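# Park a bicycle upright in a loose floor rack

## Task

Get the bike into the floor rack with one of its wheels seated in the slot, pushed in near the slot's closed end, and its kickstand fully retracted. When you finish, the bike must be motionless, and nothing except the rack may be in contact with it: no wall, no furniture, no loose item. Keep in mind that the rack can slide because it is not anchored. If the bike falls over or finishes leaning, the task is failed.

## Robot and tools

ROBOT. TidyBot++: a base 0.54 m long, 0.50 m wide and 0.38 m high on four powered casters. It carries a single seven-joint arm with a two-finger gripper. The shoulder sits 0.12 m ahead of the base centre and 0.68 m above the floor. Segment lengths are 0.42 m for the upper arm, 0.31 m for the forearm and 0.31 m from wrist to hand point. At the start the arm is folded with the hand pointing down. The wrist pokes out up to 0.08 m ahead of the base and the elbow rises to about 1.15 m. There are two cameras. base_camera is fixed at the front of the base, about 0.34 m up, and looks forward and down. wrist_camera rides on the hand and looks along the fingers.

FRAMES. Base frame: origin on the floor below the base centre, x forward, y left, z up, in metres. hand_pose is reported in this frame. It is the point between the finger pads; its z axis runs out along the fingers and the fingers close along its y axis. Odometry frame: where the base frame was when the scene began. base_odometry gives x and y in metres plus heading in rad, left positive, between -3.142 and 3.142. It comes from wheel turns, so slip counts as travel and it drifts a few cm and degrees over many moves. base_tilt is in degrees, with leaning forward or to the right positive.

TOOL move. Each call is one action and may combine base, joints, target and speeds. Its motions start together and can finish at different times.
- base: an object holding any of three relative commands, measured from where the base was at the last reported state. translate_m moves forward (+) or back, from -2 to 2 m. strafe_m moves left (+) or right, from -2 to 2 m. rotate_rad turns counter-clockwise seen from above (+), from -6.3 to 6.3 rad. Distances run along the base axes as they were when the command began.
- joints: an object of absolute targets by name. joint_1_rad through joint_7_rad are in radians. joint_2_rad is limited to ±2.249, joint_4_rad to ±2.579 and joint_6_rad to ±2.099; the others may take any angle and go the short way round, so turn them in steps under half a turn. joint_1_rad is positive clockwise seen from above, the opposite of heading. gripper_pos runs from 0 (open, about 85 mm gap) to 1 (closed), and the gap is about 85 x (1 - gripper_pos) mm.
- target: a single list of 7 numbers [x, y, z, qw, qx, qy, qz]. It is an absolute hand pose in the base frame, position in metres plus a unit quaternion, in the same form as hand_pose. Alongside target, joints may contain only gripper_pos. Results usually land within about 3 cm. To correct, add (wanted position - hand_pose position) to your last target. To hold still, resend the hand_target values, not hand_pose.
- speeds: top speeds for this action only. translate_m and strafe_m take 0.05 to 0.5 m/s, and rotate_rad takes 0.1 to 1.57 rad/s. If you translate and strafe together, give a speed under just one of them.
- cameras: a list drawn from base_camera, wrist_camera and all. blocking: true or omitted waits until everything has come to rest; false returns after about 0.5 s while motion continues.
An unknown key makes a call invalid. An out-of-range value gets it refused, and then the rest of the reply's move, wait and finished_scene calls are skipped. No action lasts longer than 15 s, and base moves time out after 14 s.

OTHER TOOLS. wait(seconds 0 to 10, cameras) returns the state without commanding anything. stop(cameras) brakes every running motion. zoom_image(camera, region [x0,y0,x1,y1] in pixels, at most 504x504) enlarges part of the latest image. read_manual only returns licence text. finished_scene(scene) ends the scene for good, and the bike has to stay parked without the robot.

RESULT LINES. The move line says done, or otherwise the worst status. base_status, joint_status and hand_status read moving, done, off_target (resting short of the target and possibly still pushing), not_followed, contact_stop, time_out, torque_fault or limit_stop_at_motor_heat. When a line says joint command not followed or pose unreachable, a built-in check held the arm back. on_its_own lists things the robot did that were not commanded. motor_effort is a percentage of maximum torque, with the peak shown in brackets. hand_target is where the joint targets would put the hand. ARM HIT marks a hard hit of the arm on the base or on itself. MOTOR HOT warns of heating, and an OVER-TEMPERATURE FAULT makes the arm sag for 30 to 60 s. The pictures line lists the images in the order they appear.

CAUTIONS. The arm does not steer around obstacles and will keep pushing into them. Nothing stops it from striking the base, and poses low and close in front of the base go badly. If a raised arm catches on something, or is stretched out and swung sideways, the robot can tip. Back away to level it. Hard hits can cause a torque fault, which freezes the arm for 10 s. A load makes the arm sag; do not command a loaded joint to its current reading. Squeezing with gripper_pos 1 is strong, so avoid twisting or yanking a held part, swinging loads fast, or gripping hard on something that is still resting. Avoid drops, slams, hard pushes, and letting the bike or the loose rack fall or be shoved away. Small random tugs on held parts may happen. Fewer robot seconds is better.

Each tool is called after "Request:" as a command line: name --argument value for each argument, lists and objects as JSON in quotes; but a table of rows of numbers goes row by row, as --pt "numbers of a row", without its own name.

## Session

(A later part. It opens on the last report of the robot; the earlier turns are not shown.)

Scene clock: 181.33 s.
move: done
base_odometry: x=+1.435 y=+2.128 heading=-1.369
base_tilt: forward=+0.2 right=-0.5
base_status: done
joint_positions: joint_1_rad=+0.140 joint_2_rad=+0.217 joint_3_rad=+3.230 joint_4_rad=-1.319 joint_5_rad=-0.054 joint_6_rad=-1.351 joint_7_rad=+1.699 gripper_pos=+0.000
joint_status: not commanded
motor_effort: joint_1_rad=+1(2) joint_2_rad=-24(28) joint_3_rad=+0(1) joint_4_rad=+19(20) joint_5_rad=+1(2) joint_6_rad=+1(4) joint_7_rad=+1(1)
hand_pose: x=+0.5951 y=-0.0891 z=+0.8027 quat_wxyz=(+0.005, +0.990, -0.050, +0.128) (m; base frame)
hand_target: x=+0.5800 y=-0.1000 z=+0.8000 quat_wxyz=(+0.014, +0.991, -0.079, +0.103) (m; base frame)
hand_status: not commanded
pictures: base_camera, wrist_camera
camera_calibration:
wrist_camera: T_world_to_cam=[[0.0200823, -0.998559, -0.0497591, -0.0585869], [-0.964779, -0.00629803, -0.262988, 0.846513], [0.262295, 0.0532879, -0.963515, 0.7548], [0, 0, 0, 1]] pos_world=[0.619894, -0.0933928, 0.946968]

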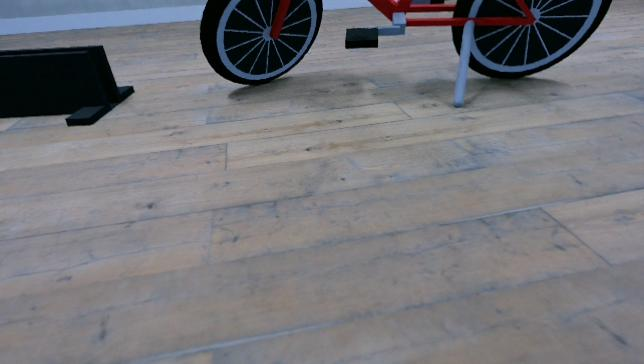

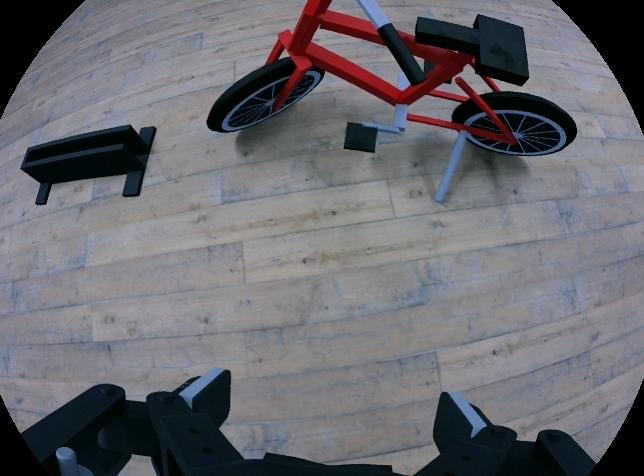

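Request:
move --base '{"translate_m":0.579,"strafe_m":0.80}' --joints '{"joint_1_rad":0.0,"joint_2_rad":1.0,"joint_3_rad":3.12,"joint_4_rad":-1.70,"joint_5_rad":-0.03,"joint_6_rad":-0.35,"joint_7_rad":-0.09,"gripper_pos":0.3}' --cameras '[]'

Request:
move --joints '{"joint_1_rad":0.0,"joint_2_rad":1.25,"joint_4_rad":-1.60,"joint_6_rad":-0.22}'

Scene clock: 193.40 s.
move: done
base_odometry: x=+2.335 y=+1.721 heading=-1.369
base_tilt: forward=+0.2 right=-0.6
base_status: done
joint_positions: joint_1_rad=+0.000 joint_2_rad=+1.001 joint_3_rad=+3.137 joint_4_rad=-1.680 joint_5_rad=-0.053 joint_6_rad=-0.407 joint_7_rad=-0.016 gripper_pos=+0.300
joint_status: all done
motor_effort: joint_1_rad=+0(3) joint_2_rad=-37(41) joint_3_rad=-1(2) joint_4_rad=+8(20) joint_5_rad=+1(2) joint_6_rad=+2(4) joint_7_rad=+1(2)
hand_pose: x=+0.6301 y=+0.0106 z=+0.3166 quat_wxyz=(-0.029, +0.684, -0.728, +0.009) (m; base frame)
hand_target: x=+0.6357 y=+0.0173 z=+0.3154 quat_wxyz=(-0.044, +0.668, -0.743, +0.020) (m; base frame)
hand_status: not commanded
pictures: none
No camera images: "cameras" was empty.

Scene clock: 194.97 s.
move: done
base_odometry: x=+2.335 y=+1.721 heading=-1.369
base_tilt: forward=+0.2 right=-0.5
base_status: not commanded
joint_positions: joint_1_rad=+0.000 joint_2_rad=+1.253 joint_3_rad=+3.137 joint_4_rad=-1.618 joint_5_rad=-0.053 joint_6_rad=-0.278 joint_7_rad=-0.016 gripper_pos=+0.300
joint_status: all done
motor_effort: joint_1_rad=+0(1) joint_2_rad=-38(41) joint_3_rad=-1(1) joint_4_rad=+5(9) joint_5_rad=+1(2) joint_6_rad=+0(1) joint_7_rad=+1(1)
hand_pose: x=+0.6005 y=+0.0087 z=+0.1992 quat_wxyz=(-0.004, +0.683, -0.730, -0.009) (m; base frame)
hand_target: x=+0.6308 y=+0.0167 z=+0.2034 quat_wxyz=(-0.036, +0.666, -0.745, +0.014) (m; base frame)
hand_status: not commanded
pictures: base_camera, wrist_camera
camera_calibration:
wrist_camera: T_world_to_cam=[[-0.996859, -0.035844, -0.0706207, 0.615396], [-0.0366324, 0.99928, 0.0098993, 0.0731531], [0.070215, 0.0124552, -0.997454, 0.289191], [0, 0, 0, 1]] pos_world=[0.595838, -0.0546441, 0.33119]

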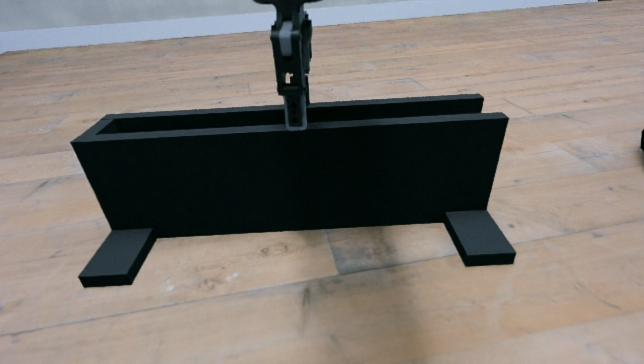

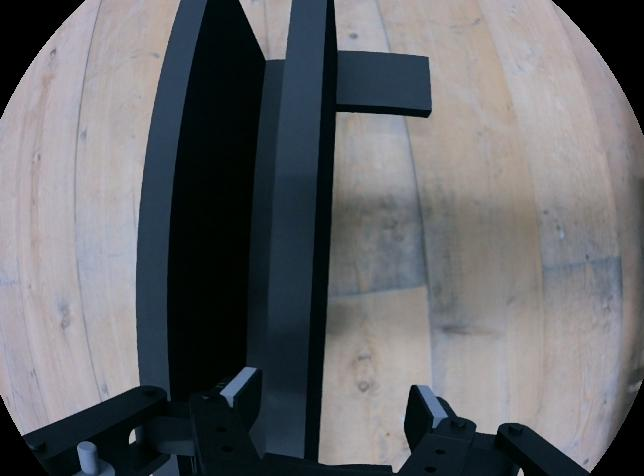

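Request:
move --joints '{"joint_1_rad":0.0,"joint_2_rad":1.37,"joint_4_rad":-1.49,"joint_5_rad":0.03,"joint_6_rad":-0.20,"joint_7_rad":-0.03}' --cameras '["wrist_camera"]'

Scene clock: 197.30 s.
move: done
base_odometry: x=+2.335 y=+1.721 heading=-1.369
base_tilt: forward=+0.2 right=-0.5
base_status: not commanded
joint_positions: joint_1_rad=+0.000 joint_2_rad=+1.369 joint_3_rad=+3.137 joint_4_rad=-1.506 joint_5_rad=-0.006 joint_6_rad=-0.255 joint_7_rad=-0.016 gripper_pos=+0.300
joint_status: all done
motor_effort: joint_1_rad=+0(2) joint_2_rad=-38(41) joint_3_rad=-1(1) joint_4_rad=+4(7) joint_5_rad=+1(2) joint_6_rad=+0(1) joint_7_rad=+1(1)
hand_pose: x=+0.6180 y=+0.0047 z=+0.1517 quat_wxyz=(-0.007, +0.699, -0.715, +0.002) (m; base frame)
hand_target: x=+0.6440 y=+0.0129 z=+0.1539 quat_wxyz=(-0.034, +0.707, -0.706, +0.023) (m; base frame)
hand_status: not commanded
pictures: wrist_camera
camera_calibration:
wrist_camera: T_world_to_cam=[[-0.992675, -0.0812009, -0.0894626, 0.629771], [-0.0811472, 0.996693, -0.00424282, 0.107943], [0.0895113, 0.0030479, -0.995981, 0.228493], [0, 0, 0, 1]] pos_world=[0.613464, -0.0571448, 0.284374]

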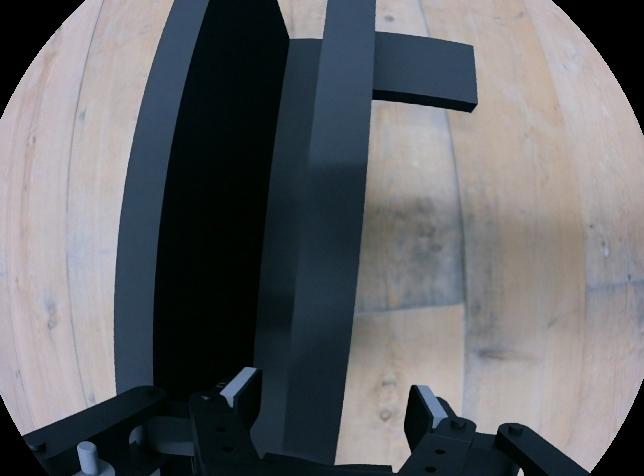

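Request:
move --joints '{"gripper_pos":0.85}' --cameras '[]'

Request:
move --joints '{"joint_2_rad":1.2,"joint_6_rad":-0.2}' --cameras '["base_camera"]'

Request:
move --base '{"translate_m":0.198,"strafe_m":0.034,"rotate_rad":-0.113}' --speeds '{"translate_m":0.2,"rotate_rad":0.3}' --cameras '["base_camera"]'

Scene clock: 198.73 s.
move: off_target
base_odometry: x=+2.335 y=+1.721 heading=-1.369
base_tilt: forward=+0.2 right=-0.5
base_status: not commanded
joint_positions: joint_1_rad=+0.000 joint_2_rad=+1.368 joint_3_rad=+3.137 joint_4_rad=-1.502 joint_5_rad=-0.006 joint_6_rad=-0.250 joint_7_rad=-0.016 gripper_pos=+0.805
joint_status: gripper_pos off_target (ended at +0.805, target +0.850)
motor_effort: joint_1_rad=+0(1) joint_2_rad=-38(39) joint_3_rad=-1(1) joint_4_rad=+7(9) joint_5_rad=+1(2) joint_6_rad=+4(7) joint_7_rad=+1(1)
hand_pose: x=+0.6225 y=+0.0046 z=+0.1527 quat_wxyz=(-0.010, +0.699, -0.715, +0.006) (m; base frame)
hand_target: x=+0.6440 y=+0.0129 z=+0.1539 quat_wxyz=(-0.034, +0.707, -0.706, +0.023) (m; base frame)
hand_status: not commanded
pictures: none
No camera images: "cameras" was empty.

Scene clock: 200.23 s.
move: off_target
base_odometry: x=+2.335 y=+1.721 heading=-1.369
base_tilt: forward=+0.2 right=-0.5
base_status: not commanded
joint_positions: joint_1_rad=+0.000 joint_2_rad=+1.267 joint_3_rad=+3.137 joint_4_rad=-1.503 joint_5_rad=-0.006 joint_6_rad=-0.249 joint_7_rad=-0.016 gripper_pos=+0.805
joint_status: joint_2_rad off_target (ended at +1.267, target +1.200); the others done
motor_effort: joint_1_rad=+0(1) joint_2_rad=-51(54) joint_3_rad=-1(1) joint_4_rad=+12(13) joint_5_rad=+0(2) joint_6_rad=+4(6) joint_7_rad=+1(1)
hand_pose: x=+0.6729 y=+0.0046 z=+0.2059 quat_wxyz=(-0.046, +0.698, -0.713, +0.041) (m; base frame)
hand_target: x=+0.7257 y=+0.0129 z=+0.2503 quat_wxyz=(-0.094, +0.703, -0.700, +0.083) (m; base frame)
hand_status: not commanded
pictures: base_camera

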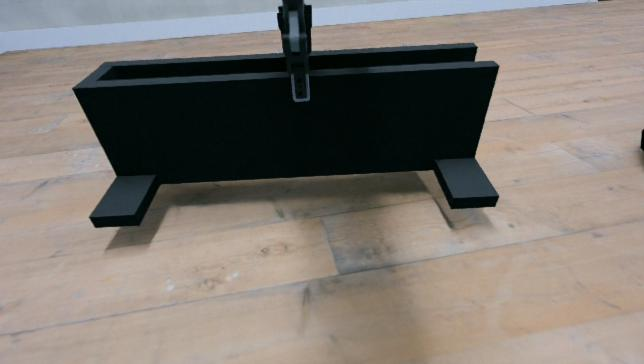

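Scene clock: 201.97 s.
move: done
base_odometry: x=+2.408 y=+1.534 heading=-1.483
base_tilt: forward=+0.2 right=-0.5
base_status: done
joint_positions: joint_1_rad=+0.002 joint_2_rad=+1.267 joint_3_rad=+3.131 joint_4_rad=-1.504 joint_5_rad=-0.004 joint_6_rad=-0.249 joint_7_rad=-0.016 gripper_pos=+0.805
joint_status: not commanded
motor_effort: joint_1_rad=+1(5) joint_2_rad=-52(54) joint_3_rad=-1(5) joint_4_rad=+12(15) joint_5_rad=+1(2) joint_6_rad=+4(6) joint_7_rad=+1(1)
hand_pose: x=+0.6716 y=+0.0071 z=+0.2056 quat_wxyz=(-0.047, +0.699, -0.713, +0.038) (m; base frame)
hand_target: x=+0.7257 y=+0.0129 z=+0.2503 quat_wxyz=(-0.094, +0.703, -0.700, +0.083) (m; base frame)
hand_status: not commanded
pictures: base_camera

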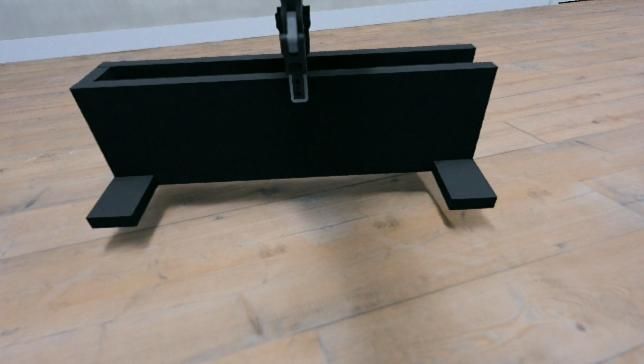

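Request:
move --joints '{"joint_2_rad":1.31,"joint_6_rad":-0.2}' --cameras '[]'

Request:
move --joints '{"joint_2_rad":1.355}' --cameras '[]'

Request:
move --joints '{"gripper_pos":0.3}' --cameras '[]'

Request:
move --joints '{"joint_2_rad":1.05,"joint_6_rad":-0.4}' --cameras '[]'

Scene clock: 203.87 s.
move: off_target
base_odometry: x=+2.408 y=+1.534 heading=-1.483
base_tilt: forward=+0.2 right=-0.5
base_status: not commanded
joint_positions: joint_1_rad=+0.002 joint_2_rad=+1.362 joint_3_rad=+3.131 joint_4_rad=-1.505 joint_5_rad=-0.003 joint_6_rad=-0.246 joint_7_rad=-0.016 gripper_pos=+0.805
joint_status: joint_2_rad off_target (ended at +1.362, target +1.310); the others done
motor_effort: joint_1_rad=+1(1) joint_2_rad=-49(53) joint_3_rad=-1(2) joint_4_rad=+9(12) joint_5_rad=+0(2) joint_6_rad=+2(7) joint_7_rad=+1(1)
hand_pose: x=+0.6249 y=+0.0071 z=+0.1553 quat_wxyz=(-0.014, +0.700, -0.714, +0.006) (m; base frame)
hand_target: x=+0.6747 y=+0.0129 z=+0.1863 quat_wxyz=(-0.055, +0.706, -0.704, +0.045) (m; base frame)
hand_status: not commanded
pictures: none
No camera images: "cameras" was empty.

Scene clock: 204.57 s.
move: done
base_odometry: x=+2.408 y=+1.534 heading=-1.483
base_tilt: forward=+0.2 right=-0.5
base_status: not commanded
joint_positions: joint_1_rad=+0.002 joint_2_rad=+1.366 joint_3_rad=+3.131 joint_4_rad=-1.505 joint_5_rad=-0.003 joint_6_rad=-0.246 joint_7_rad=-0.016 gripper_pos=+0.805
joint_status: all done
motor_effort: joint_1_rad=+1(1) joint_2_rad=-42(49) joint_3_rad=-1(2) joint_4_rad=+6(8) joint_5_rad=+0(1) joint_6_rad=+3(4) joint_7_rad=+1(1)
hand_pose: x=+0.6232 y=+0.0071 z=+0.1536 quat_wxyz=(-0.013, +0.700, -0.714, +0.005) (m; base frame)
hand_target: x=+0.6518 y=+0.0129 z=+0.1618 quat_wxyz=(-0.040, +0.707, -0.705, +0.029) (m; base frame)
hand_status: not commanded
pictures: none
No camera images: "cameras" was empty.

Scene clock: 205.40 s.
move: done
base_odometry: x=+2.408 y=+1.534 heading=-1.483
base_tilt: forward=+0.2 right=-0.5
base_status: not commanded
joint_positions: joint_1_rad=+0.002 joint_2_rad=+1.362 joint_3_rad=+3.131 joint_4_rad=-1.504 joint_5_rad=-0.003 joint_6_rad=-0.240 joint_7_rad=-0.016 gripper_pos=+0.300
joint_status: all done
motor_effort: joint_1_rad=+1(1) joint_2_rad=-39(44) joint_3_rad=-1(1) joint_4_rad=+5(8) joint_5_rad=+1(1) joint_6_rad=+1(3) joint_7_rad=+1(1)
hand_pose: x=+0.6274 y=+0.0071 z=+0.1558 quat_wxyz=(-0.017, +0.700, -0.714, +0.009) (m; base frame)
hand_target: x=+0.6518 y=+0.0129 z=+0.1618 quat_wxyz=(-0.040, +0.707, -0.705, +0.029) (m; base frame)
hand_status: not commanded
pictures: none
No camera images: "cameras" was empty.

Scene clock: 207.00 s.
move: done
base_odometry: x=+2.408 y=+1.534 heading=-1.483
base_tilt: forward=+0.2 right=-0.5
base_status: not commanded
joint_positions: joint_1_rad=+0.002 joint_2_rad=+1.051 joint_3_rad=+3.131 joint_4_rad=-1.494 joint_5_rad=-0.003 joint_6_rad=-0.343 joint_7_rad=-0.016 gripper_pos=+0.300
joint_status: all done
motor_effort: joint_1_rad=+0(1) joint_2_rad=-41(44) joint_3_rad=-1(1) joint_4_rad=+12(13) joint_5_rad=+0(2) joint_6_rad=+2(4) joint_7_rad=+1(1)
hand_pose: x=+0.7386 y=+0.0069 z=+0.3294 quat_wxyz=(-0.094, +0.695, -0.707, +0.085) (m; base frame)
hand_target: x=+0.7241 y=+0.0109 z=+0.3273 quat_wxyz=(-0.074, +0.705, -0.702, +0.068) (m; base frame)
hand_status: not commanded
pictures: none
No camera images: "cameras" was empty.

Request:
move --joints '{"joint_1_rad":0.3,"joint_2_rad":0.1,"joint_3_rad":3.16,"joint_4_rad":-1.4,"joint_5_rad":-0.36,"joint_6_rad":-1.6,"joint_7_rad":2.7,"gripper_pos":0.0}' --cameras '[]'

Request:
move --base '{"translate_m":-0.18,"strafe_m":-0.861,"rotate_rad":0.113}'

Scene clock: 212.17 s.
move: done
base_odometry: x=+2.408 y=+1.534 heading=-1.483
base_tilt: forward=+0.2 right=-0.5
base_status: not commanded
joint_positions: joint_1_rad=+0.286 joint_2_rad=+0.100 joint_3_rad=+3.136 joint_4_rad=-1.413 joint_5_rad=-0.326 joint_6_rad=-1.541 joint_7_rad=+2.624 gripper_pos=+0.000
joint_status: all done
motor_effort: joint_1_rad=+1(2) joint_2_rad=-19(44) joint_3_rad=+0(2) joint_4_rad=+18(19) joint_5_rad=-2(4) joint_6_rad=+2(3) joint_7_rad=+1(2)
hand_pose: x=+0.5141 y=-0.0089 z=+0.8251 quat_wxyz=(-0.101, +0.912, +0.373, +0.135) (m; base frame)
hand_target: x=+0.5027 y=-0.0093 z=+0.8315 quat_wxyz=(-0.120, +0.901, +0.396, +0.133) (m; base frame)
hand_status: not commanded
pictures: none
No camera images: "cameras" was empty.

Scene clock: 215.27 s.
move: done
base_odometry: x=+1.534 y=+1.637 heading=-1.370
base_tilt: forward=+0.2 right=-0.5
base_status: done
joint_positions: joint_1_rad=+0.295 joint_2_rad=+0.100 joint_3_rad=+3.144 joint_4_rad=-1.413 joint_5_rad=-0.338 joint_6_rad=-1.544 joint_7_rad=+2.626 gripper_pos=+0.000
joint_status: not commanded
motor_effort: joint_1_rad=+1(4) joint_2_rad=-19(22) joint_3_rad=+0(3) joint_4_rad=+18(19) joint_5_rad=-3(4) joint_6_rad=+0(2) joint_7_rad=+1(1)
hand_pose: x=+0.5141 y=-0.0120 z=+0.8261 quat_wxyz=(-0.105, +0.914, +0.367, +0.138) (m; base frame)
hand_target: x=+0.5027 y=-0.0093 z=+0.8315 quat_wxyz=(-0.120, +0.901, +0.396, +0.133) (m; base frame)
hand_status: not commanded
pictures: base_camera, wrist_camera
camera_calibration:
wrist_camera: T_world_to_cam=[[0.778666, -0.614256, -0.127939, -0.299559], [-0.615574, -0.708425, -0.345258, 0.654981], [0.121442, 0.347596, -0.929746, 0.842548], [0, 0, 0, 1]] pos_world=[0.534125, -0.0128681, 0.971169]

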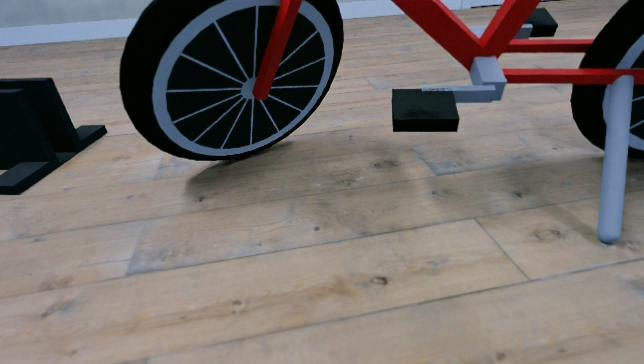

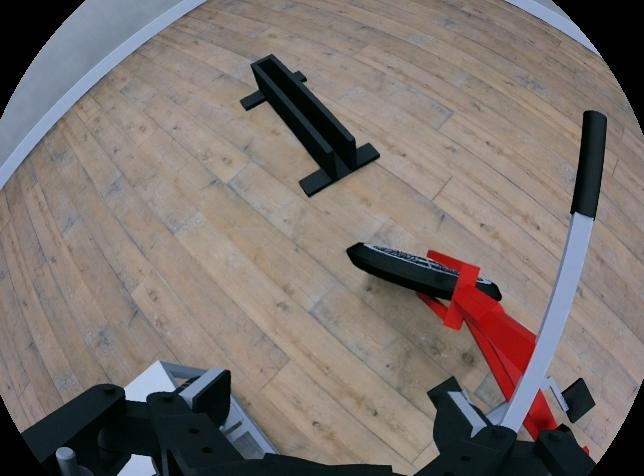

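Request:
move --target '[0.594,-0.132,0.735,0.0385,0.9535,0.2128,0.2075]' --cameras '["wrist_camera"]'

Scene clock: 219.13 s.
move: off_target
base_odometry: x=+1.534 y=+1.637 heading=-1.370
base_tilt: forward=+0.2 right=-0.5
base_status: not commanded
joint_positions: joint_1_rad=+0.322 joint_2_rad=+0.159 joint_3_rad=+3.177 joint_4_rad=-1.640 joint_5_rad=-0.260 joint_6_rad=-0.998 joint_7_rad=+2.562 gripper_pos=+0.000
joint_status: not commanded
motor_effort: joint_1_rad=+1(1) joint_2_rad=-22(24) joint_3_rad=+0(1) joint_4_rad=+19(21) joint_5_rad=-1(3) joint_6_rad=+3(3) joint_7_rad=+1(1)
hand_pose: x=+0.5932 y=-0.1034 z=+0.7415 quat_wxyz=(+0.015, +0.944, +0.257, +0.206) (m; base frame)
hand_target: x=+0.5940 y=-0.1320 z=+0.7350 quat_wxyz=(+0.039, +0.954, +0.213, +0.208) (m; base frame)
hand_status: off_target (0.029 m and 5.9 deg from the pose sent, 0.171 m and 25.9 deg at the start)
pictures: wrist_camera
camera_calibration:
wrist_camera: T_world_to_cam=[[0.586989, -0.80301, 0.103047, -0.505265], [-0.725394, -0.578183, -0.373508, 0.709247], [0.359511, 0.144496, -0.921886, 0.618014], [0, 0, 0, 1]] pos_world=[0.588886, -0.084959, 0.886714]

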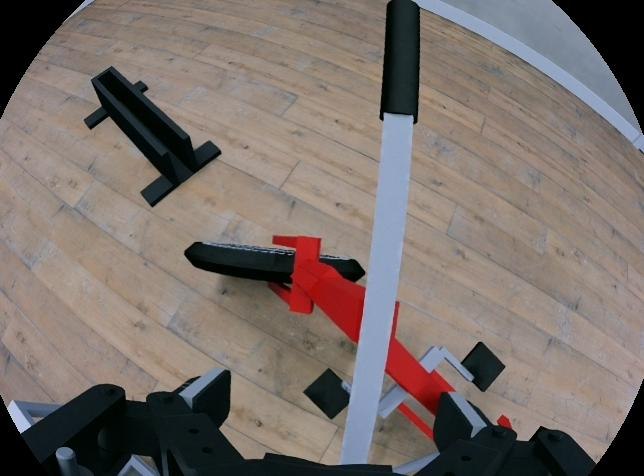

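Request:
move --target '[0.624,-0.132,0.69,0.0294,0.9618,0.171,0.209]' --cameras '["wrist_camera"]'

Scene clock: 221.50 s.
move: off_target
base_odometry: x=+1.534 y=+1.637 heading=-1.370
base_tilt: forward=+0.2 right=-0.5
base_status: not commanded
joint_positions: joint_1_rad=+0.365 joint_2_rad=+0.262 joint_3_rad=+3.128 joint_4_rad=-1.663 joint_5_rad=-0.241 joint_6_rad=-0.866 joint_7_rad=+2.455 gripper_pos=+0.000
joint_status: not commanded
motor_effort: joint_1_rad=+0(2) joint_2_rad=-26(29) joint_3_rad=+0(1) joint_4_rad=+18(20) joint_5_rad=+0(2) joint_6_rad=+2(4) joint_7_rad=+1(1)
hand_pose: x=+0.6206 y=-0.1226 z=+0.6936 quat_wxyz=(+0.014, +0.959, +0.198, +0.202) (m; base frame)
hand_target: x=+0.6240 y=-0.1320 z=+0.6900 quat_wxyz=(+0.029, +0.962, +0.171, +0.209) (m; base frame)
hand_status: off_target (0.011 m and 3.7 deg from the pose sent, 0.066 m and 10.2 deg at the start)
pictures: wrist_camera
camera_calibration:
wrist_camera: T_world_to_cam=[[0.488371, -0.869321, 0.075987, -0.459953], [-0.792815, -0.478396, -0.3776, 0.757092], [0.364608, 0.124165, -0.922846, 0.561817], [0, 0, 0, 1]] pos_world=[0.620018, -0.107416, 0.839299]

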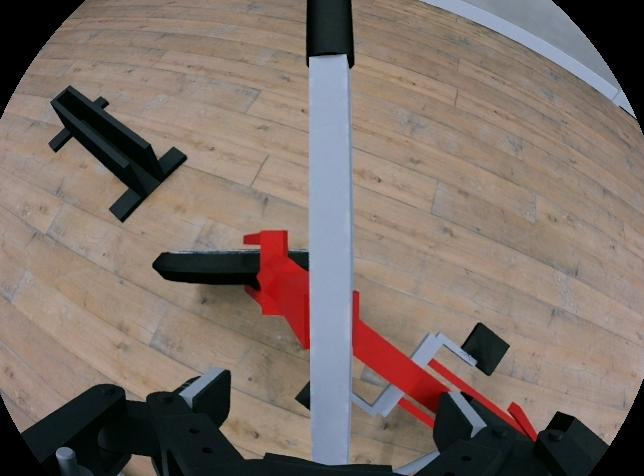

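Request:
move --target '[0.640,-0.130,0.654,0.0294,0.9618,0.171,0.209]' --cameras '["wrist_camera"]'

Request:
move --joints '{"gripper_pos":1.0}' --cameras '["wrist_camera"]'

Scene clock: 223.30 s.
move: off_target
base_odometry: x=+1.534 y=+1.637 heading=-1.370
base_tilt: forward=+0.2 right=-0.5
base_status: not commanded
joint_positions: joint_1_rad=+0.400 joint_2_rad=+0.330 joint_3_rad=+3.057 joint_4_rad=-1.690 joint_5_rad=-0.208 joint_6_rad=-0.761 joint_7_rad=+2.423 gripper_pos=+0.000
joint_status: not commanded
motor_effort: joint_1_rad=+0(2) joint_2_rad=-27(30) joint_3_rad=-1(1) joint_4_rad=+18(20) joint_5_rad=-2(2) joint_6_rad=+3(4) joint_7_rad=+1(1)
hand_pose: x=+0.6369 y=-0.1229 z=+0.6586 quat_wxyz=(+0.018, +0.959, +0.196, +0.202) (m; base frame)
hand_target: x=+0.6400 y=-0.1300 z=+0.6540 quat_wxyz=(+0.029, +0.962, +0.171, +0.209) (m; base frame)
hand_status: off_target (0.009 m and 3.3 deg from the pose sent, 0.045 m and 3.7 deg at the start)
pictures: wrist_camera
camera_calibration:
wrist_camera: T_world_to_cam=[[0.483045, -0.871855, 0.0808483, -0.465699], [-0.795274, -0.475491, -0.376095, 0.757592], [0.366343, 0.117374, -0.923047, 0.521706], [0, 0, 0, 1]] pos_world=[0.636323, -0.107029, 0.804137]

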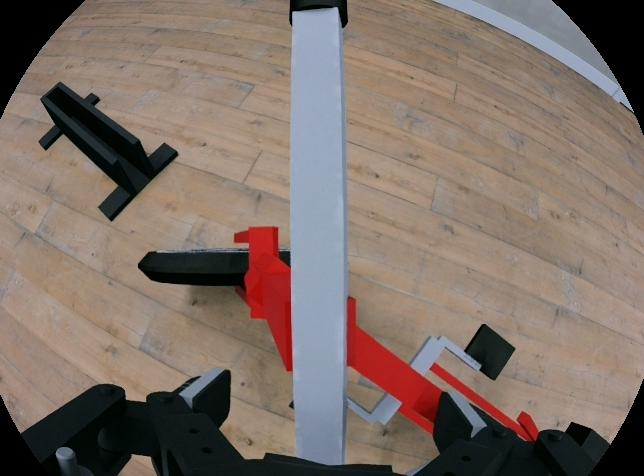

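Scene clock: 224.50 s.
move: off_target
base_odometry: x=+1.535 y=+1.637 heading=-1.370
base_tilt: forward=+0.2 right=-0.5
base_status: not commanded
joint_positions: joint_1_rad=+0.403 joint_2_rad=+0.326 joint_3_rad=+3.048 joint_4_rad=-1.698 joint_5_rad=-0.188 joint_6_rad=-0.751 joint_7_rad=+2.421 gripper_pos=+0.818
joint_status: gripper_pos off_target (ended at +0.818, target +1.000)
motor_effort: joint_1_rad=+2(7) joint_2_rad=-26(29) joint_3_rad=-1(4) joint_4_rad=+19(23) joint_5_rad=-2(6) joint_6_rad=+3(8) joint_7_rad=+0(4)
hand_pose: x=+0.6357 y=-0.1237 z=+0.6581 quat_wxyz=(+0.024, +0.958, +0.203, +0.201) (m; base frame)
hand_target: x=+0.6400 y=-0.1300 z=+0.6540 quat_wxyz=(+0.029, +0.962, +0.171, +0.209) (m; base frame)
hand_status: not commanded
pictures: wrist_camera
camera_calibration:
wrist_camera: T_world_to_cam=[[0.492096, -0.865303, 0.0953506, -0.480276], [-0.789741, -0.489818, -0.369307, 0.746288], [0.366267, 0.106432, -0.924403, 0.521394], [0, 0, 0, 1]] pos_world=[0.634746, -0.105532, 0.803382]

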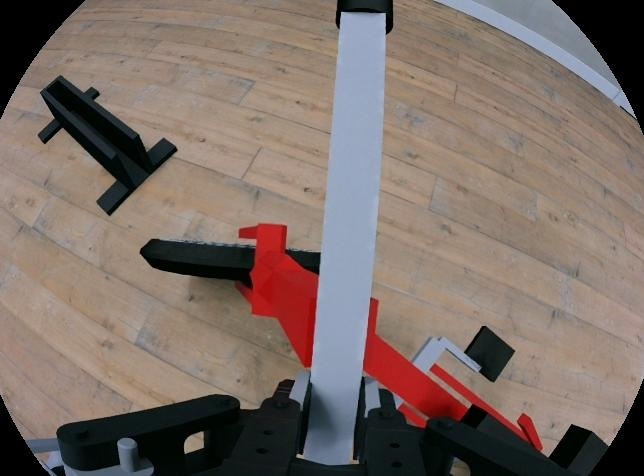

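Request:
move --target '[0.634,-0.122,0.663,0.0231,0.9808,0.0739,0.1755]' --cameras '[]'

Request:
move --target '[0.630,-0.108,0.667,0.0166,0.989,-0.024,0.1402]' --cameras '[]'

Request:
move --target '[0.629,-0.092,0.670,0.0098,0.9864,-0.1217,0.1033]'

Scene clock: 227.90 s.
move: off_target
base_odometry: x=+1.535 y=+1.637 heading=-1.370
base_tilt: forward=+0.2 right=-0.5
base_status: not commanded
joint_positions: joint_1_rad=+0.303 joint_2_rad=+0.323 joint_3_rad=+3.118 joint_4_rad=-1.679 joint_5_rad=-0.123 joint_6_rad=-0.783 joint_7_rad=+2.147 gripper_pos=+0.820
joint_status: not commanded
motor_effort: joint_1_rad=+0(2) joint_2_rad=-25(28) joint_3_rad=-1(2) joint_4_rad=+20(20) joint_5_rad=-3(4) joint_6_rad=+5(6) joint_7_rad=-1(1)
hand_pose: x=+0.6346 y=-0.1187 z=+0.6595 quat_wxyz=(+0.024, +0.977, +0.109, +0.183) (m; base frame)
hand_target: x=+0.6340 y=-0.1220 z=+0.6630 quat_wxyz=(+0.023, +0.981, +0.074, +0.176) (m; base frame)
hand_status: off_target (0.005 m and 4.2 deg from the pose sent, 0.005 m and 15.3 deg at the start)
pictures: none
No camera images: "cameras" was empty.

Scene clock: 229.13 s.
move: off_target
base_odometry: x=+1.535 y=+1.637 heading=-1.370
base_tilt: forward=+0.2 right=-0.5
base_status: not commanded
joint_positions: joint_1_rad=+0.210 joint_2_rad=+0.343 joint_3_rad=+3.186 joint_4_rad=-1.618 joint_5_rad=-0.074 joint_6_rad=-0.872 joint_7_rad=+1.870 gripper_pos=+0.820
joint_status: not commanded
motor_effort: joint_1_rad=-2(3) joint_2_rad=-30(31) joint_3_rad=-2(3) joint_4_rad=+19(21) joint_5_rad=-3(4) joint_6_rad=+3(6) joint_7_rad=-1(1)
hand_pose: x=+0.6348 y=-0.1135 z=+0.6624 quat_wxyz=(+0.019, +0.988, +0.005, +0.155) (m; base frame)
hand_target: x=+0.6300 y=-0.1080 z=+0.6670 quat_wxyz=(+0.017, +0.990, -0.024, +0.140) (m; base frame)
hand_status: off_target (0.009 m and 3.8 deg from the pose sent, 0.014 m and 16.2 deg at the start)
pictures: none
No camera images: "cameras" was empty.

Scene clock: 230.30 s.
move: off_target
base_odometry: x=+1.535 y=+1.637 heading=-1.370
base_tilt: forward=+0.2 right=-0.5
base_status: not commanded
joint_positions: joint_1_rad=+0.142 joint_2_rad=+0.380 joint_3_rad=+3.237 joint_4_rad=-1.532 joint_5_rad=-0.053 joint_6_rad=-0.982 joint_7_rad=+1.621 gripper_pos=+0.820
joint_status: not commanded
motor_effort: joint_1_rad=-4(4) joint_2_rad=-31(33) joint_3_rad=-3(3) joint_4_rad=+19(21) joint_5_rad=-4(4) joint_6_rad=+1(3) joint_7_rad=-1(1)
hand_pose: x=+0.6381 y=-0.1074 z=+0.6659 quat_wxyz=(+0.012, +0.987, -0.099, +0.124) (m; base frame)
hand_target: x=+0.6290 y=-0.0920 z=+0.6700 quat_wxyz=(+0.010, +0.987, -0.122, +0.103) (m; base frame)
hand_status: off_target (0.018 m and 3.5 deg from the pose sent, 0.024 m and 15.8 deg at the start)
pictures: base_camera, wrist_camera
camera_calibration:
wrist_camera: T_world_to_cam=[[-0.080456, -0.995475, -0.0505647, -0.0194843], [-0.962548, 0.090771, -0.255464, 0.855838], [0.258898, 0.0281173, -0.965495, 0.61352], [0, 0, 0, 1]] pos_world=[0.663378, -0.114332, 0.810002]

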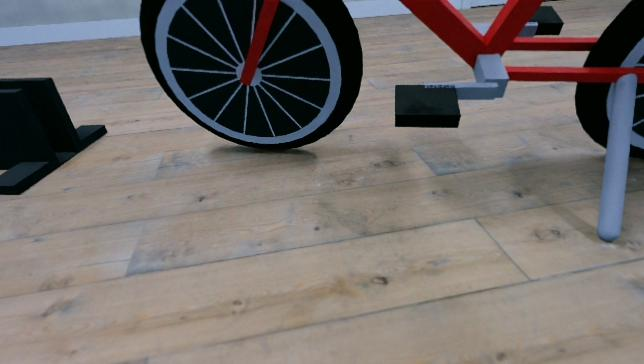

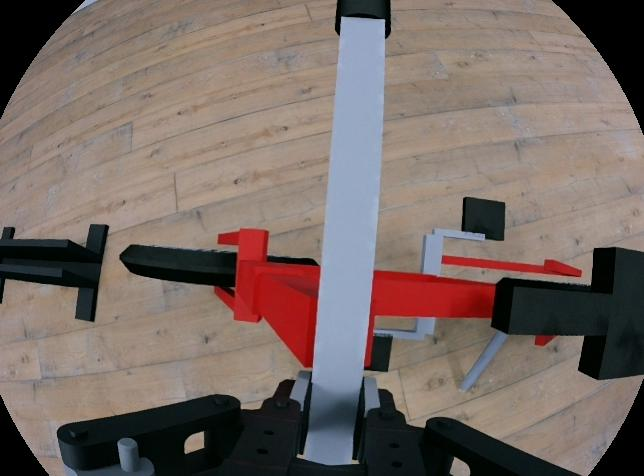

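Request:
move --base '{"translate_m":0.065}' --speeds '{"translate_m":0.06}' --target '[0.632,-0.092,0.690,0.0115,0.9902,-0.1215,0.0555]'

Scene clock: 234.90 s.
move: off_target
base_odometry: x=+1.548 y=+1.574 heading=-1.370
base_tilt: forward=+0.2 right=-0.5
base_status: done
joint_positions: joint_1_rad=+0.113 joint_2_rad=+0.436 joint_3_rad=+3.237 joint_4_rad=-1.380 joint_5_rad=-0.049 joint_6_rad=-1.262 joint_7_rad=+1.603 gripper_pos=+0.821
joint_status: not commanded
motor_effort: joint_1_rad=+0(4) joint_2_rad=-29(33) joint_3_rad=+1(3) joint_4_rad=+24(25) joint_5_rad=-1(3) joint_6_rad=+8(11) joint_7_rad=+0(1)
hand_pose: x=+0.6157 y=-0.0849 z=+0.6763 quat_wxyz=(+0.001, +0.995, -0.090, +0.033) (m; base frame)
hand_target: x=+0.6320 y=-0.0920 z=+0.6900 quat_wxyz=(+0.012, +0.991, -0.122, +0.056) (m; base frame)
hand_status: off_target (0.022 m and 4.7 deg from the pose sent, 0.029 m and 8.3 deg at the start)
pictures: base_camera, wrist_camera
camera_calibration:
wrist_camera: T_world_to_cam=[[-0.0708847, -0.99469, -0.0746174, 0.0120737], [-0.994203, 0.0765164, -0.0755354, 0.731516], [0.0808437, 0.0688305, -0.994347, 0.761253], [0, 0, 0, 1]] pos_world=[0.666589, -0.0963609, 0.813106]

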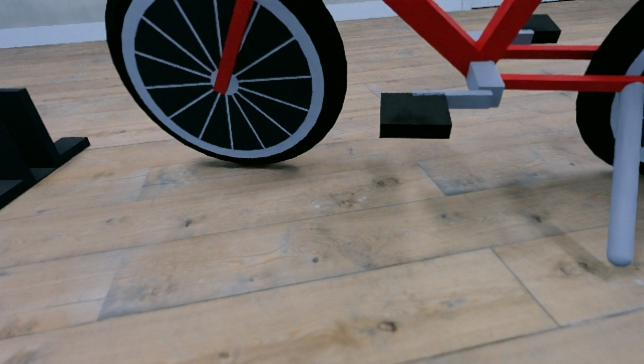

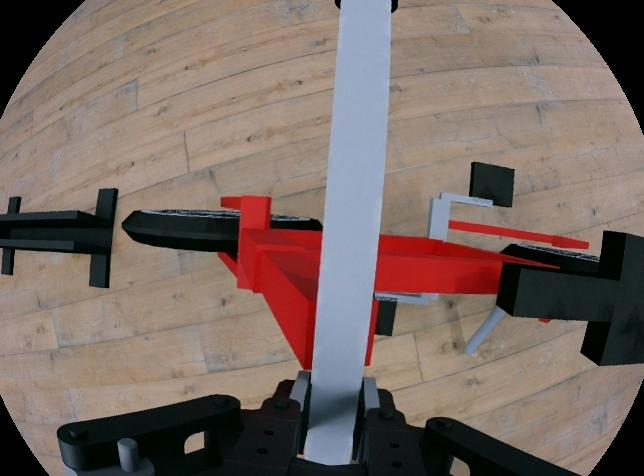

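Request:
move --base '{"translate_m":0.07}' --speeds '{"translate_m":0.06}' --target '[0.645,-0.09,0.708,0.0131,0.9918,-0.121,0.0076]'

Scene clock: 237.23 s.
move: off_target
base_odometry: x=+1.561 y=+1.505 heading=-1.370
base_tilt: forward=+0.2 right=-0.5
base_status: done
joint_positions: joint_1_rad=+0.112 joint_2_rad=+0.543 joint_3_rad=+3.237 joint_4_rad=-1.146 joint_5_rad=-0.045 joint_6_rad=-1.461 joint_7_rad=+1.601 gripper_pos=+0.821
joint_status: not commanded
motor_effort: joint_1_rad=+1(2) joint_2_rad=-35(37) joint_3_rad=+1(2) joint_4_rad=+22(26) joint_5_rad=+0(3) joint_6_rad=+5(10) joint_7_rad=+0(1)
hand_pose: x=+0.6401 y=-0.0858 z=+0.6939 quat_wxyz=(+0.002, +0.996, -0.084, -0.003) (m; base frame)
hand_target: x=+0.6450 y=-0.0900 z=+0.7080 quat_wxyz=(+0.013, +0.993, -0.121, +0.008) (m; base frame)
hand_status: off_target (0.016 m and 4.6 deg from the pose sent, 0.043 m and 4.8 deg at the start)
pictures: base_camera, wrist_camera
camera_calibration:
wrist_camera: T_world_to_cam=[[-0.0654466, -0.995167, -0.0732109, 0.00964991], [-0.997825, 0.0658501, -0.00310937, 0.708359], [0.00791529, 0.0728481, -0.997312, 0.825924], [0, 0, 0, 1]] pos_world=[0.700912, -0.0972093, 0.826613]

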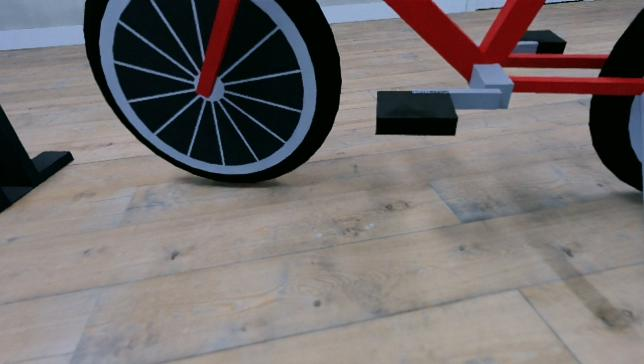

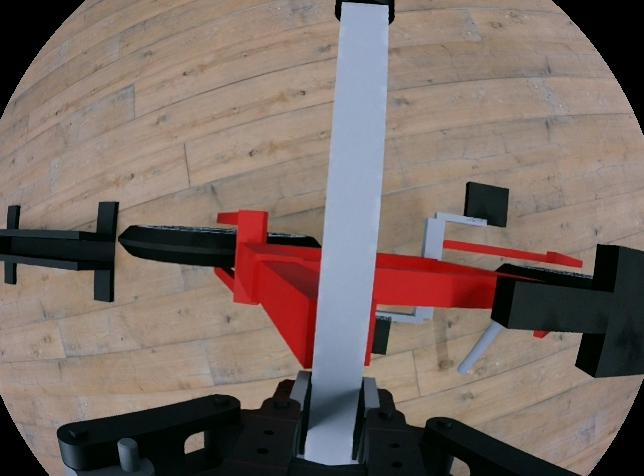

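Request:
move --target '[0.646,-0.10,0.708,0.0124,0.9986,-0.034,0.0087]' --cameras '["wrist_camera"]'

Request:
move --base '{"strafe_m":0.08}' --speeds '{"strafe_m":0.06}'

Scene clock: 241.23 s.
move: off_target
base_odometry: x=+1.561 y=+1.505 heading=-1.370
base_tilt: forward=+0.2 right=-0.5
base_status: not commanded
joint_positions: joint_1_rad=+0.132 joint_2_rad=+0.548 joint_3_rad=+3.222 joint_4_rad=-1.137 joint_5_rad=-0.038 joint_6_rad=-1.461 joint_7_rad=+1.688 gripper_pos=+0.821
joint_status: not commanded
motor_effort: joint_1_rad=+0(2) joint_2_rad=-37(39) joint_3_rad=+0(1) joint_4_rad=+21(22) joint_5_rad=+0(2) joint_6_rad=+1(5) joint_7_rad=+2(2)
hand_pose: x=+0.6420 y=-0.0923 z=+0.6936 quat_wxyz=(+0.002, +0.999, -0.044, -0.002) (m; base frame)
hand_target: x=+0.6460 y=-0.1000 z=+0.7080 quat_wxyz=(+0.012, +0.999, -0.034, +0.009) (m; base frame)
hand_status: off_target (0.017 m and 2.1 deg from the pose sent, 0.021 m and 6.1 deg at the start)
pictures: wrist_camera
camera_calibration:
wrist_camera: T_world_to_cam=[[0.0161925, -0.997153, -0.073648, -0.0489553], [-0.99986, -0.0158301, -0.00550199, 0.706038], [0.00432047, 0.0737267, -0.997269, 0.828454], [0, 0, 0, 1]] pos_world=[0.703153, -0.0987185, 0.826471]

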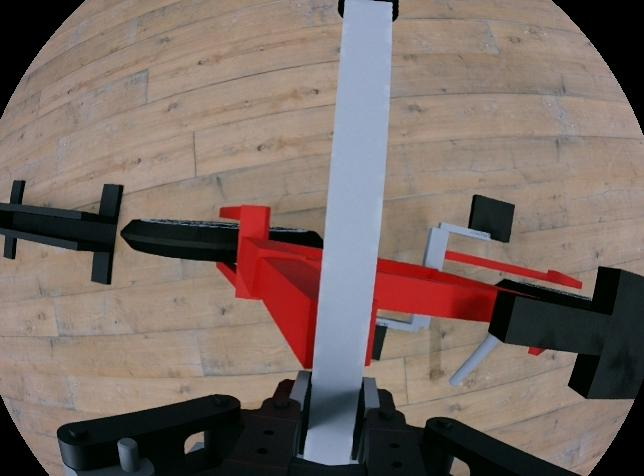

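Scene clock: 243.10 s.
move: done
base_odometry: x=+1.640 y=+1.521 heading=-1.370
base_tilt: forward=+0.2 right=-0.5
base_status: done
joint_positions: joint_1_rad=+0.137 joint_2_rad=+0.551 joint_3_rad=+3.220 joint_4_rad=-1.137 joint_5_rad=-0.033 joint_6_rad=-1.461 joint_7_rad=+1.688 gripper_pos=+0.821
joint_status: not commanded
motor_effort: joint_1_rad=-1(4) joint_2_rad=-38(39) joint_3_rad=+0(3) joint_4_rad=+20(22) joint_5_rad=+0(3) joint_6_rad=-2(2) joint_7_rad=+1(2)
hand_pose: x=+0.6415 y=-0.0957 z=+0.6925 quat_wxyz=(+0.003, +0.999, -0.045, -0.003) (m; base frame)
hand_target: x=+0.6460 y=-0.1000 z=+0.7080 quat_wxyz=(+0.012, +0.999, -0.034, +0.009) (m; base frame)
hand_status: not commanded
pictures: base_camera, wrist_camera
camera_calibration:
wrist_camera: T_world_to_cam=[[0.0130758, -0.99745, -0.0701678, -0.0528509], [-0.999913, -0.0129153, -0.00274082, 0.703906], [0.00182759, 0.0701975, -0.997531, 0.829055], [0, 0, 0, 1]] pos_world=[0.703021, -0.101823, 0.825229]

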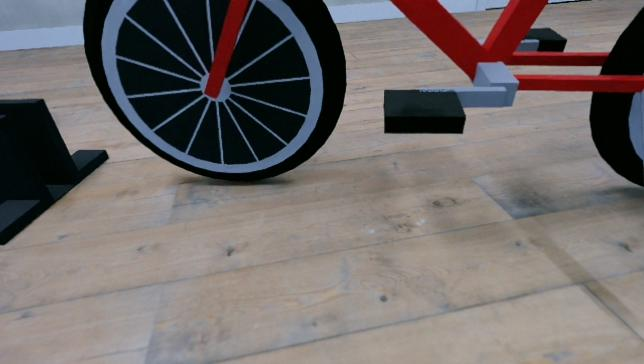

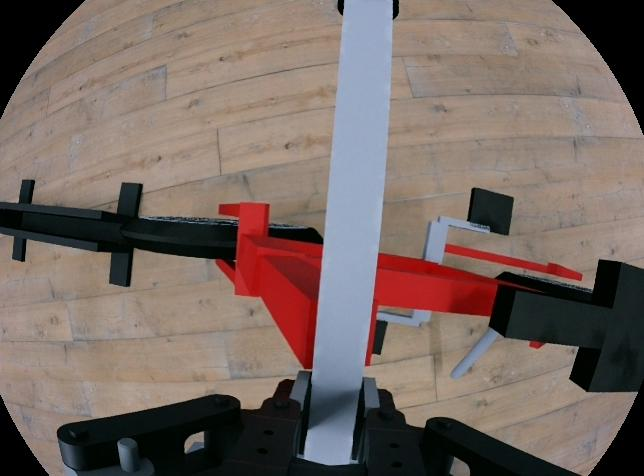

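Request:
move --target '[0.645,-0.092,0.708,0.0129,0.9945,-0.10,0.0079]' --base '{"strafe_m":0.05}' --speeds '{"strafe_m":0.06}'

Request:
zoom_image --camera "wrist_camera" --region '[0, 120, 340, 340]'

Scene clock: 245.53 s.
move: off_target
base_odometry: x=+1.689 y=+1.531 heading=-1.370
base_tilt: forward=+0.2 right=-0.5
base_status: done
joint_positions: joint_1_rad=+0.113 joint_2_rad=+0.552 joint_3_rad=+3.232 joint_4_rad=-1.137 joint_5_rad=-0.031 joint_6_rad=-1.470 joint_7_rad=+1.599 gripper_pos=+0.821
joint_status: not commanded
motor_effort: joint_1_rad=+1(6) joint_2_rad=-38(40) joint_3_rad=+1(4) joint_4_rad=+21(23) joint_5_rad=+3(5) joint_6_rad=+0(4) joint_7_rad=+1(1)
hand_pose: x=+0.6402 y=-0.0887 z=+0.6918 quat_wxyz=(+0.008, +0.996, -0.083, -0.008) (m; base frame)
hand_target: x=+0.6450 y=-0.0920 z=+0.7080 quat_wxyz=(+0.013, +0.995, -0.100, +0.008) (m; base frame)
hand_status: off_target (0.017 m and 2.8 deg from the pose sent, 0.016 m and 6.5 deg at the start)
pictures: base_camera, wrist_camera
camera_calibration:
wrist_camera: T_world_to_cam=[[-0.0630912, -0.996074, -0.062098, -0.00258634], [-0.998003, 0.0627668, 0.00716363, 0.701365], [-0.00323782, 0.0624259, -0.998044, 0.830812], [0, 0, 0, 1]] pos_world=[0.702491, -0.0984628, 0.824002]

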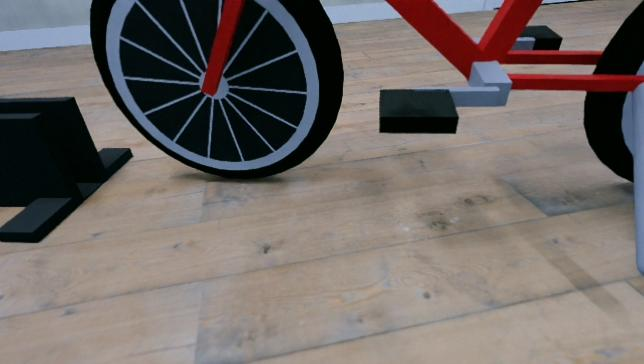

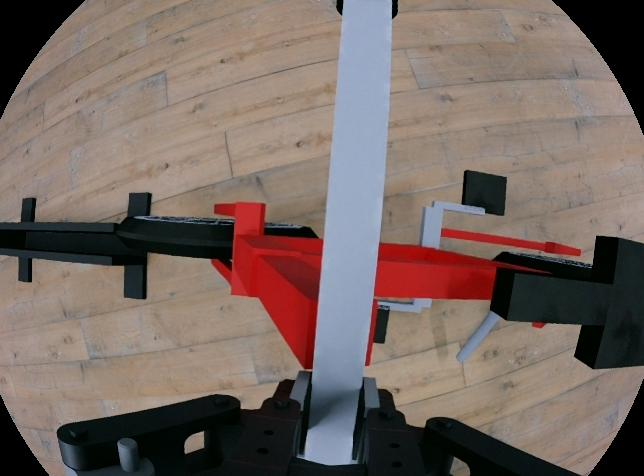

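Scaled by 1.482.

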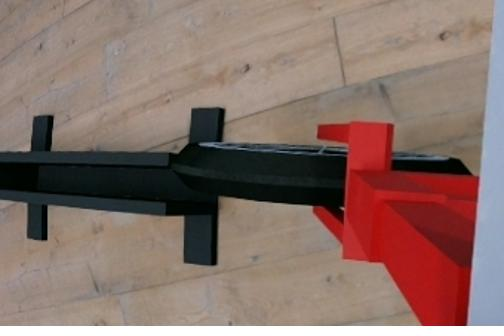

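Request:
move --target '[0.643,-0.10,0.708,0.0124,0.9986,-0.04,0.0087]' --base '{"strafe_m":0.02}' --speeds '{"strafe_m":0.06}'

Request:
zoom_image --camera "wrist_camera" --region '[0, 120, 340, 340]'

Scene clock: 248.50 s.
move: off_target
base_odometry: x=+1.709 y=+1.535 heading=-1.370
base_tilt: forward=+0.2 right=-0.5
base_status: done
joint_positions: joint_1_rad=+0.140 joint_2_rad=+0.554 joint_3_rad=+3.226 joint_4_rad=-1.137 joint_5_rad=-0.027 joint_6_rad=-1.470 joint_7_rad=+1.669 gripper_pos=+0.821
joint_status: not commanded
motor_effort: joint_1_rad=+0(4) joint_2_rad=-40(41) joint_3_rad=+0(3) joint_4_rad=+21(23) joint_5_rad=+2(4) joint_6_rad=+0(1) joint_7_rad=+1(2)
hand_pose: x=+0.6379 y=-0.1010 z=+0.6910 quat_wxyz=(+0.007, +0.998, -0.058, -0.010) (m; base frame)
hand_target: x=+0.6430 y=-0.1000 z=+0.7080 quat_wxyz=(+0.012, +0.999, -0.040, +0.009) (m; base frame)
hand_status: off_target (0.018 m and 3.0 deg from the pose sent, 0.020 m and 5.3 deg at the start)
pictures: base_camera, wrist_camera
camera_calibration:
wrist_camera: T_world_to_cam=[[-0.0135791, -0.997915, -0.0631041, -0.0461696], [-0.999866, 0.0129723, 0.0100163, 0.694002], [-0.00917679, 0.0632317, -0.997957, 0.834556], [0, 0, 0, 1]] pos_world=[0.70094, -0.107847, 0.822986]

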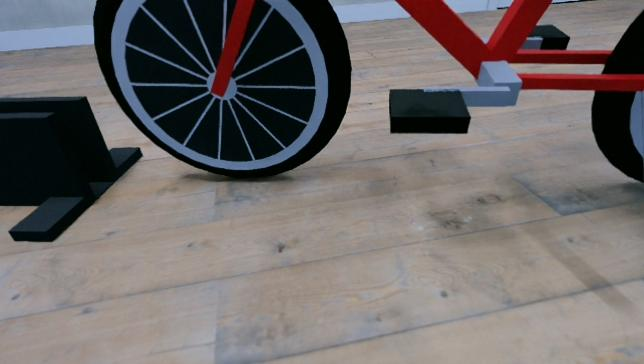

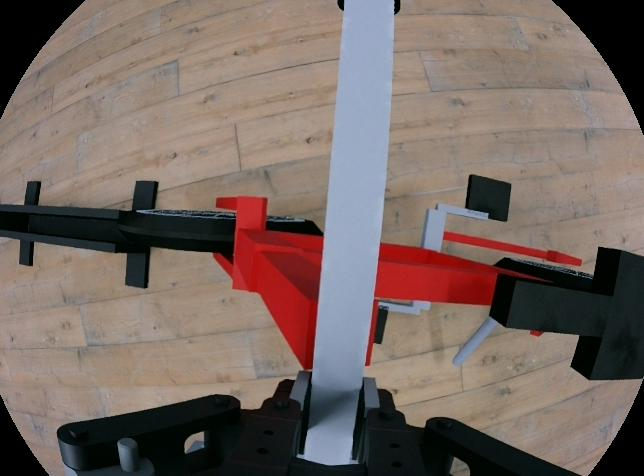

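Scaled by 1.482.

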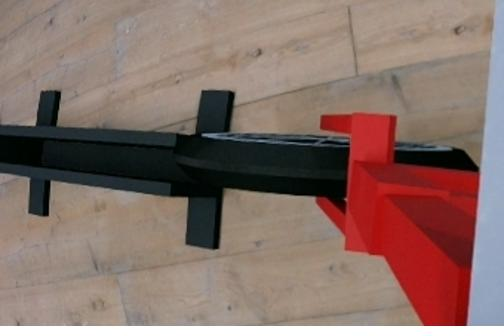

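Request:
move --target '[0.638,-0.104,0.708,0.0118,0.9998,0.005,0.0092]' --base '{"strafe_m":0.05}' --speeds '{"strafe_m":0.06}'

Request:
zoom_image --camera "wrist_camera" --region '[0, 120, 340, 340]'

Scene clock: 251.03 s.
move: off_target
base_odometry: x=+1.759 y=+1.544 heading=-1.370
base_tilt: forward=+0.2 right=-0.5
base_status: done
joint_positions: joint_1_rad=+0.160 joint_2_rad=+0.552 joint_3_rad=+3.215 joint_4_rad=-1.144 joint_5_rad=-0.020 joint_6_rad=-1.470 joint_7_rad=+1.739 gripper_pos=+0.821
joint_status: not commanded
motor_effort: joint_1_rad=+0(4) joint_2_rad=-40(42) joint_3_rad=+0(3) joint_4_rad=+22(24) joint_5_rad=+1(3) joint_6_rad=+0(2) joint_7_rad=+2(2)
hand_pose: x=+0.6336 y=-0.1084 z=+0.6893 quat_wxyz=(+0.007, +0.999, -0.029, -0.013) (m; base frame)
hand_target: x=+0.6380 y=-0.1040 z=+0.7080 quat_wxyz=(+0.012, +1.000, +0.005, +0.009) (m; base frame)
hand_status: off_target (0.020 m and 4.7 deg from the pose sent, 0.017 m and 7.6 deg at the start)
pictures: base_camera, wrist_camera
camera_calibration:
wrist_camera: T_world_to_cam=[[0.0444451, -0.996875, -0.0653076, -0.0888289], [-0.998803, -0.0456778, 0.0175048, 0.677618], [-0.0204332, 0.0644514, -0.997712, 0.840429], [0, 0, 0, 1]] pos_world=[0.697928, -0.111766, 0.820843]

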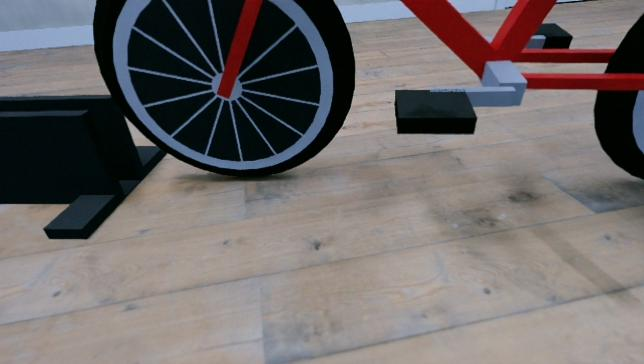

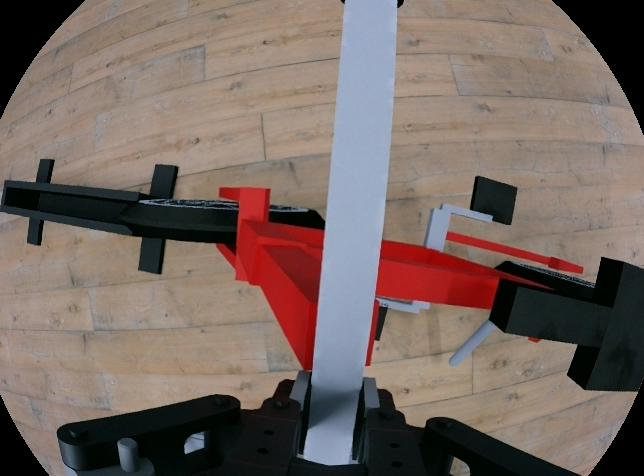

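Scaled by 1.482.

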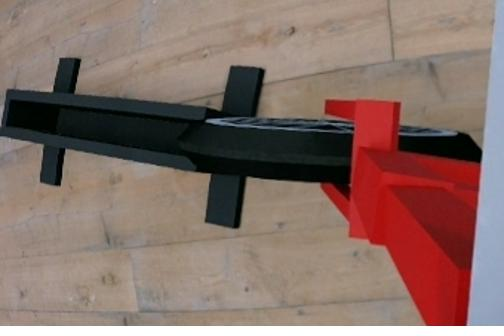

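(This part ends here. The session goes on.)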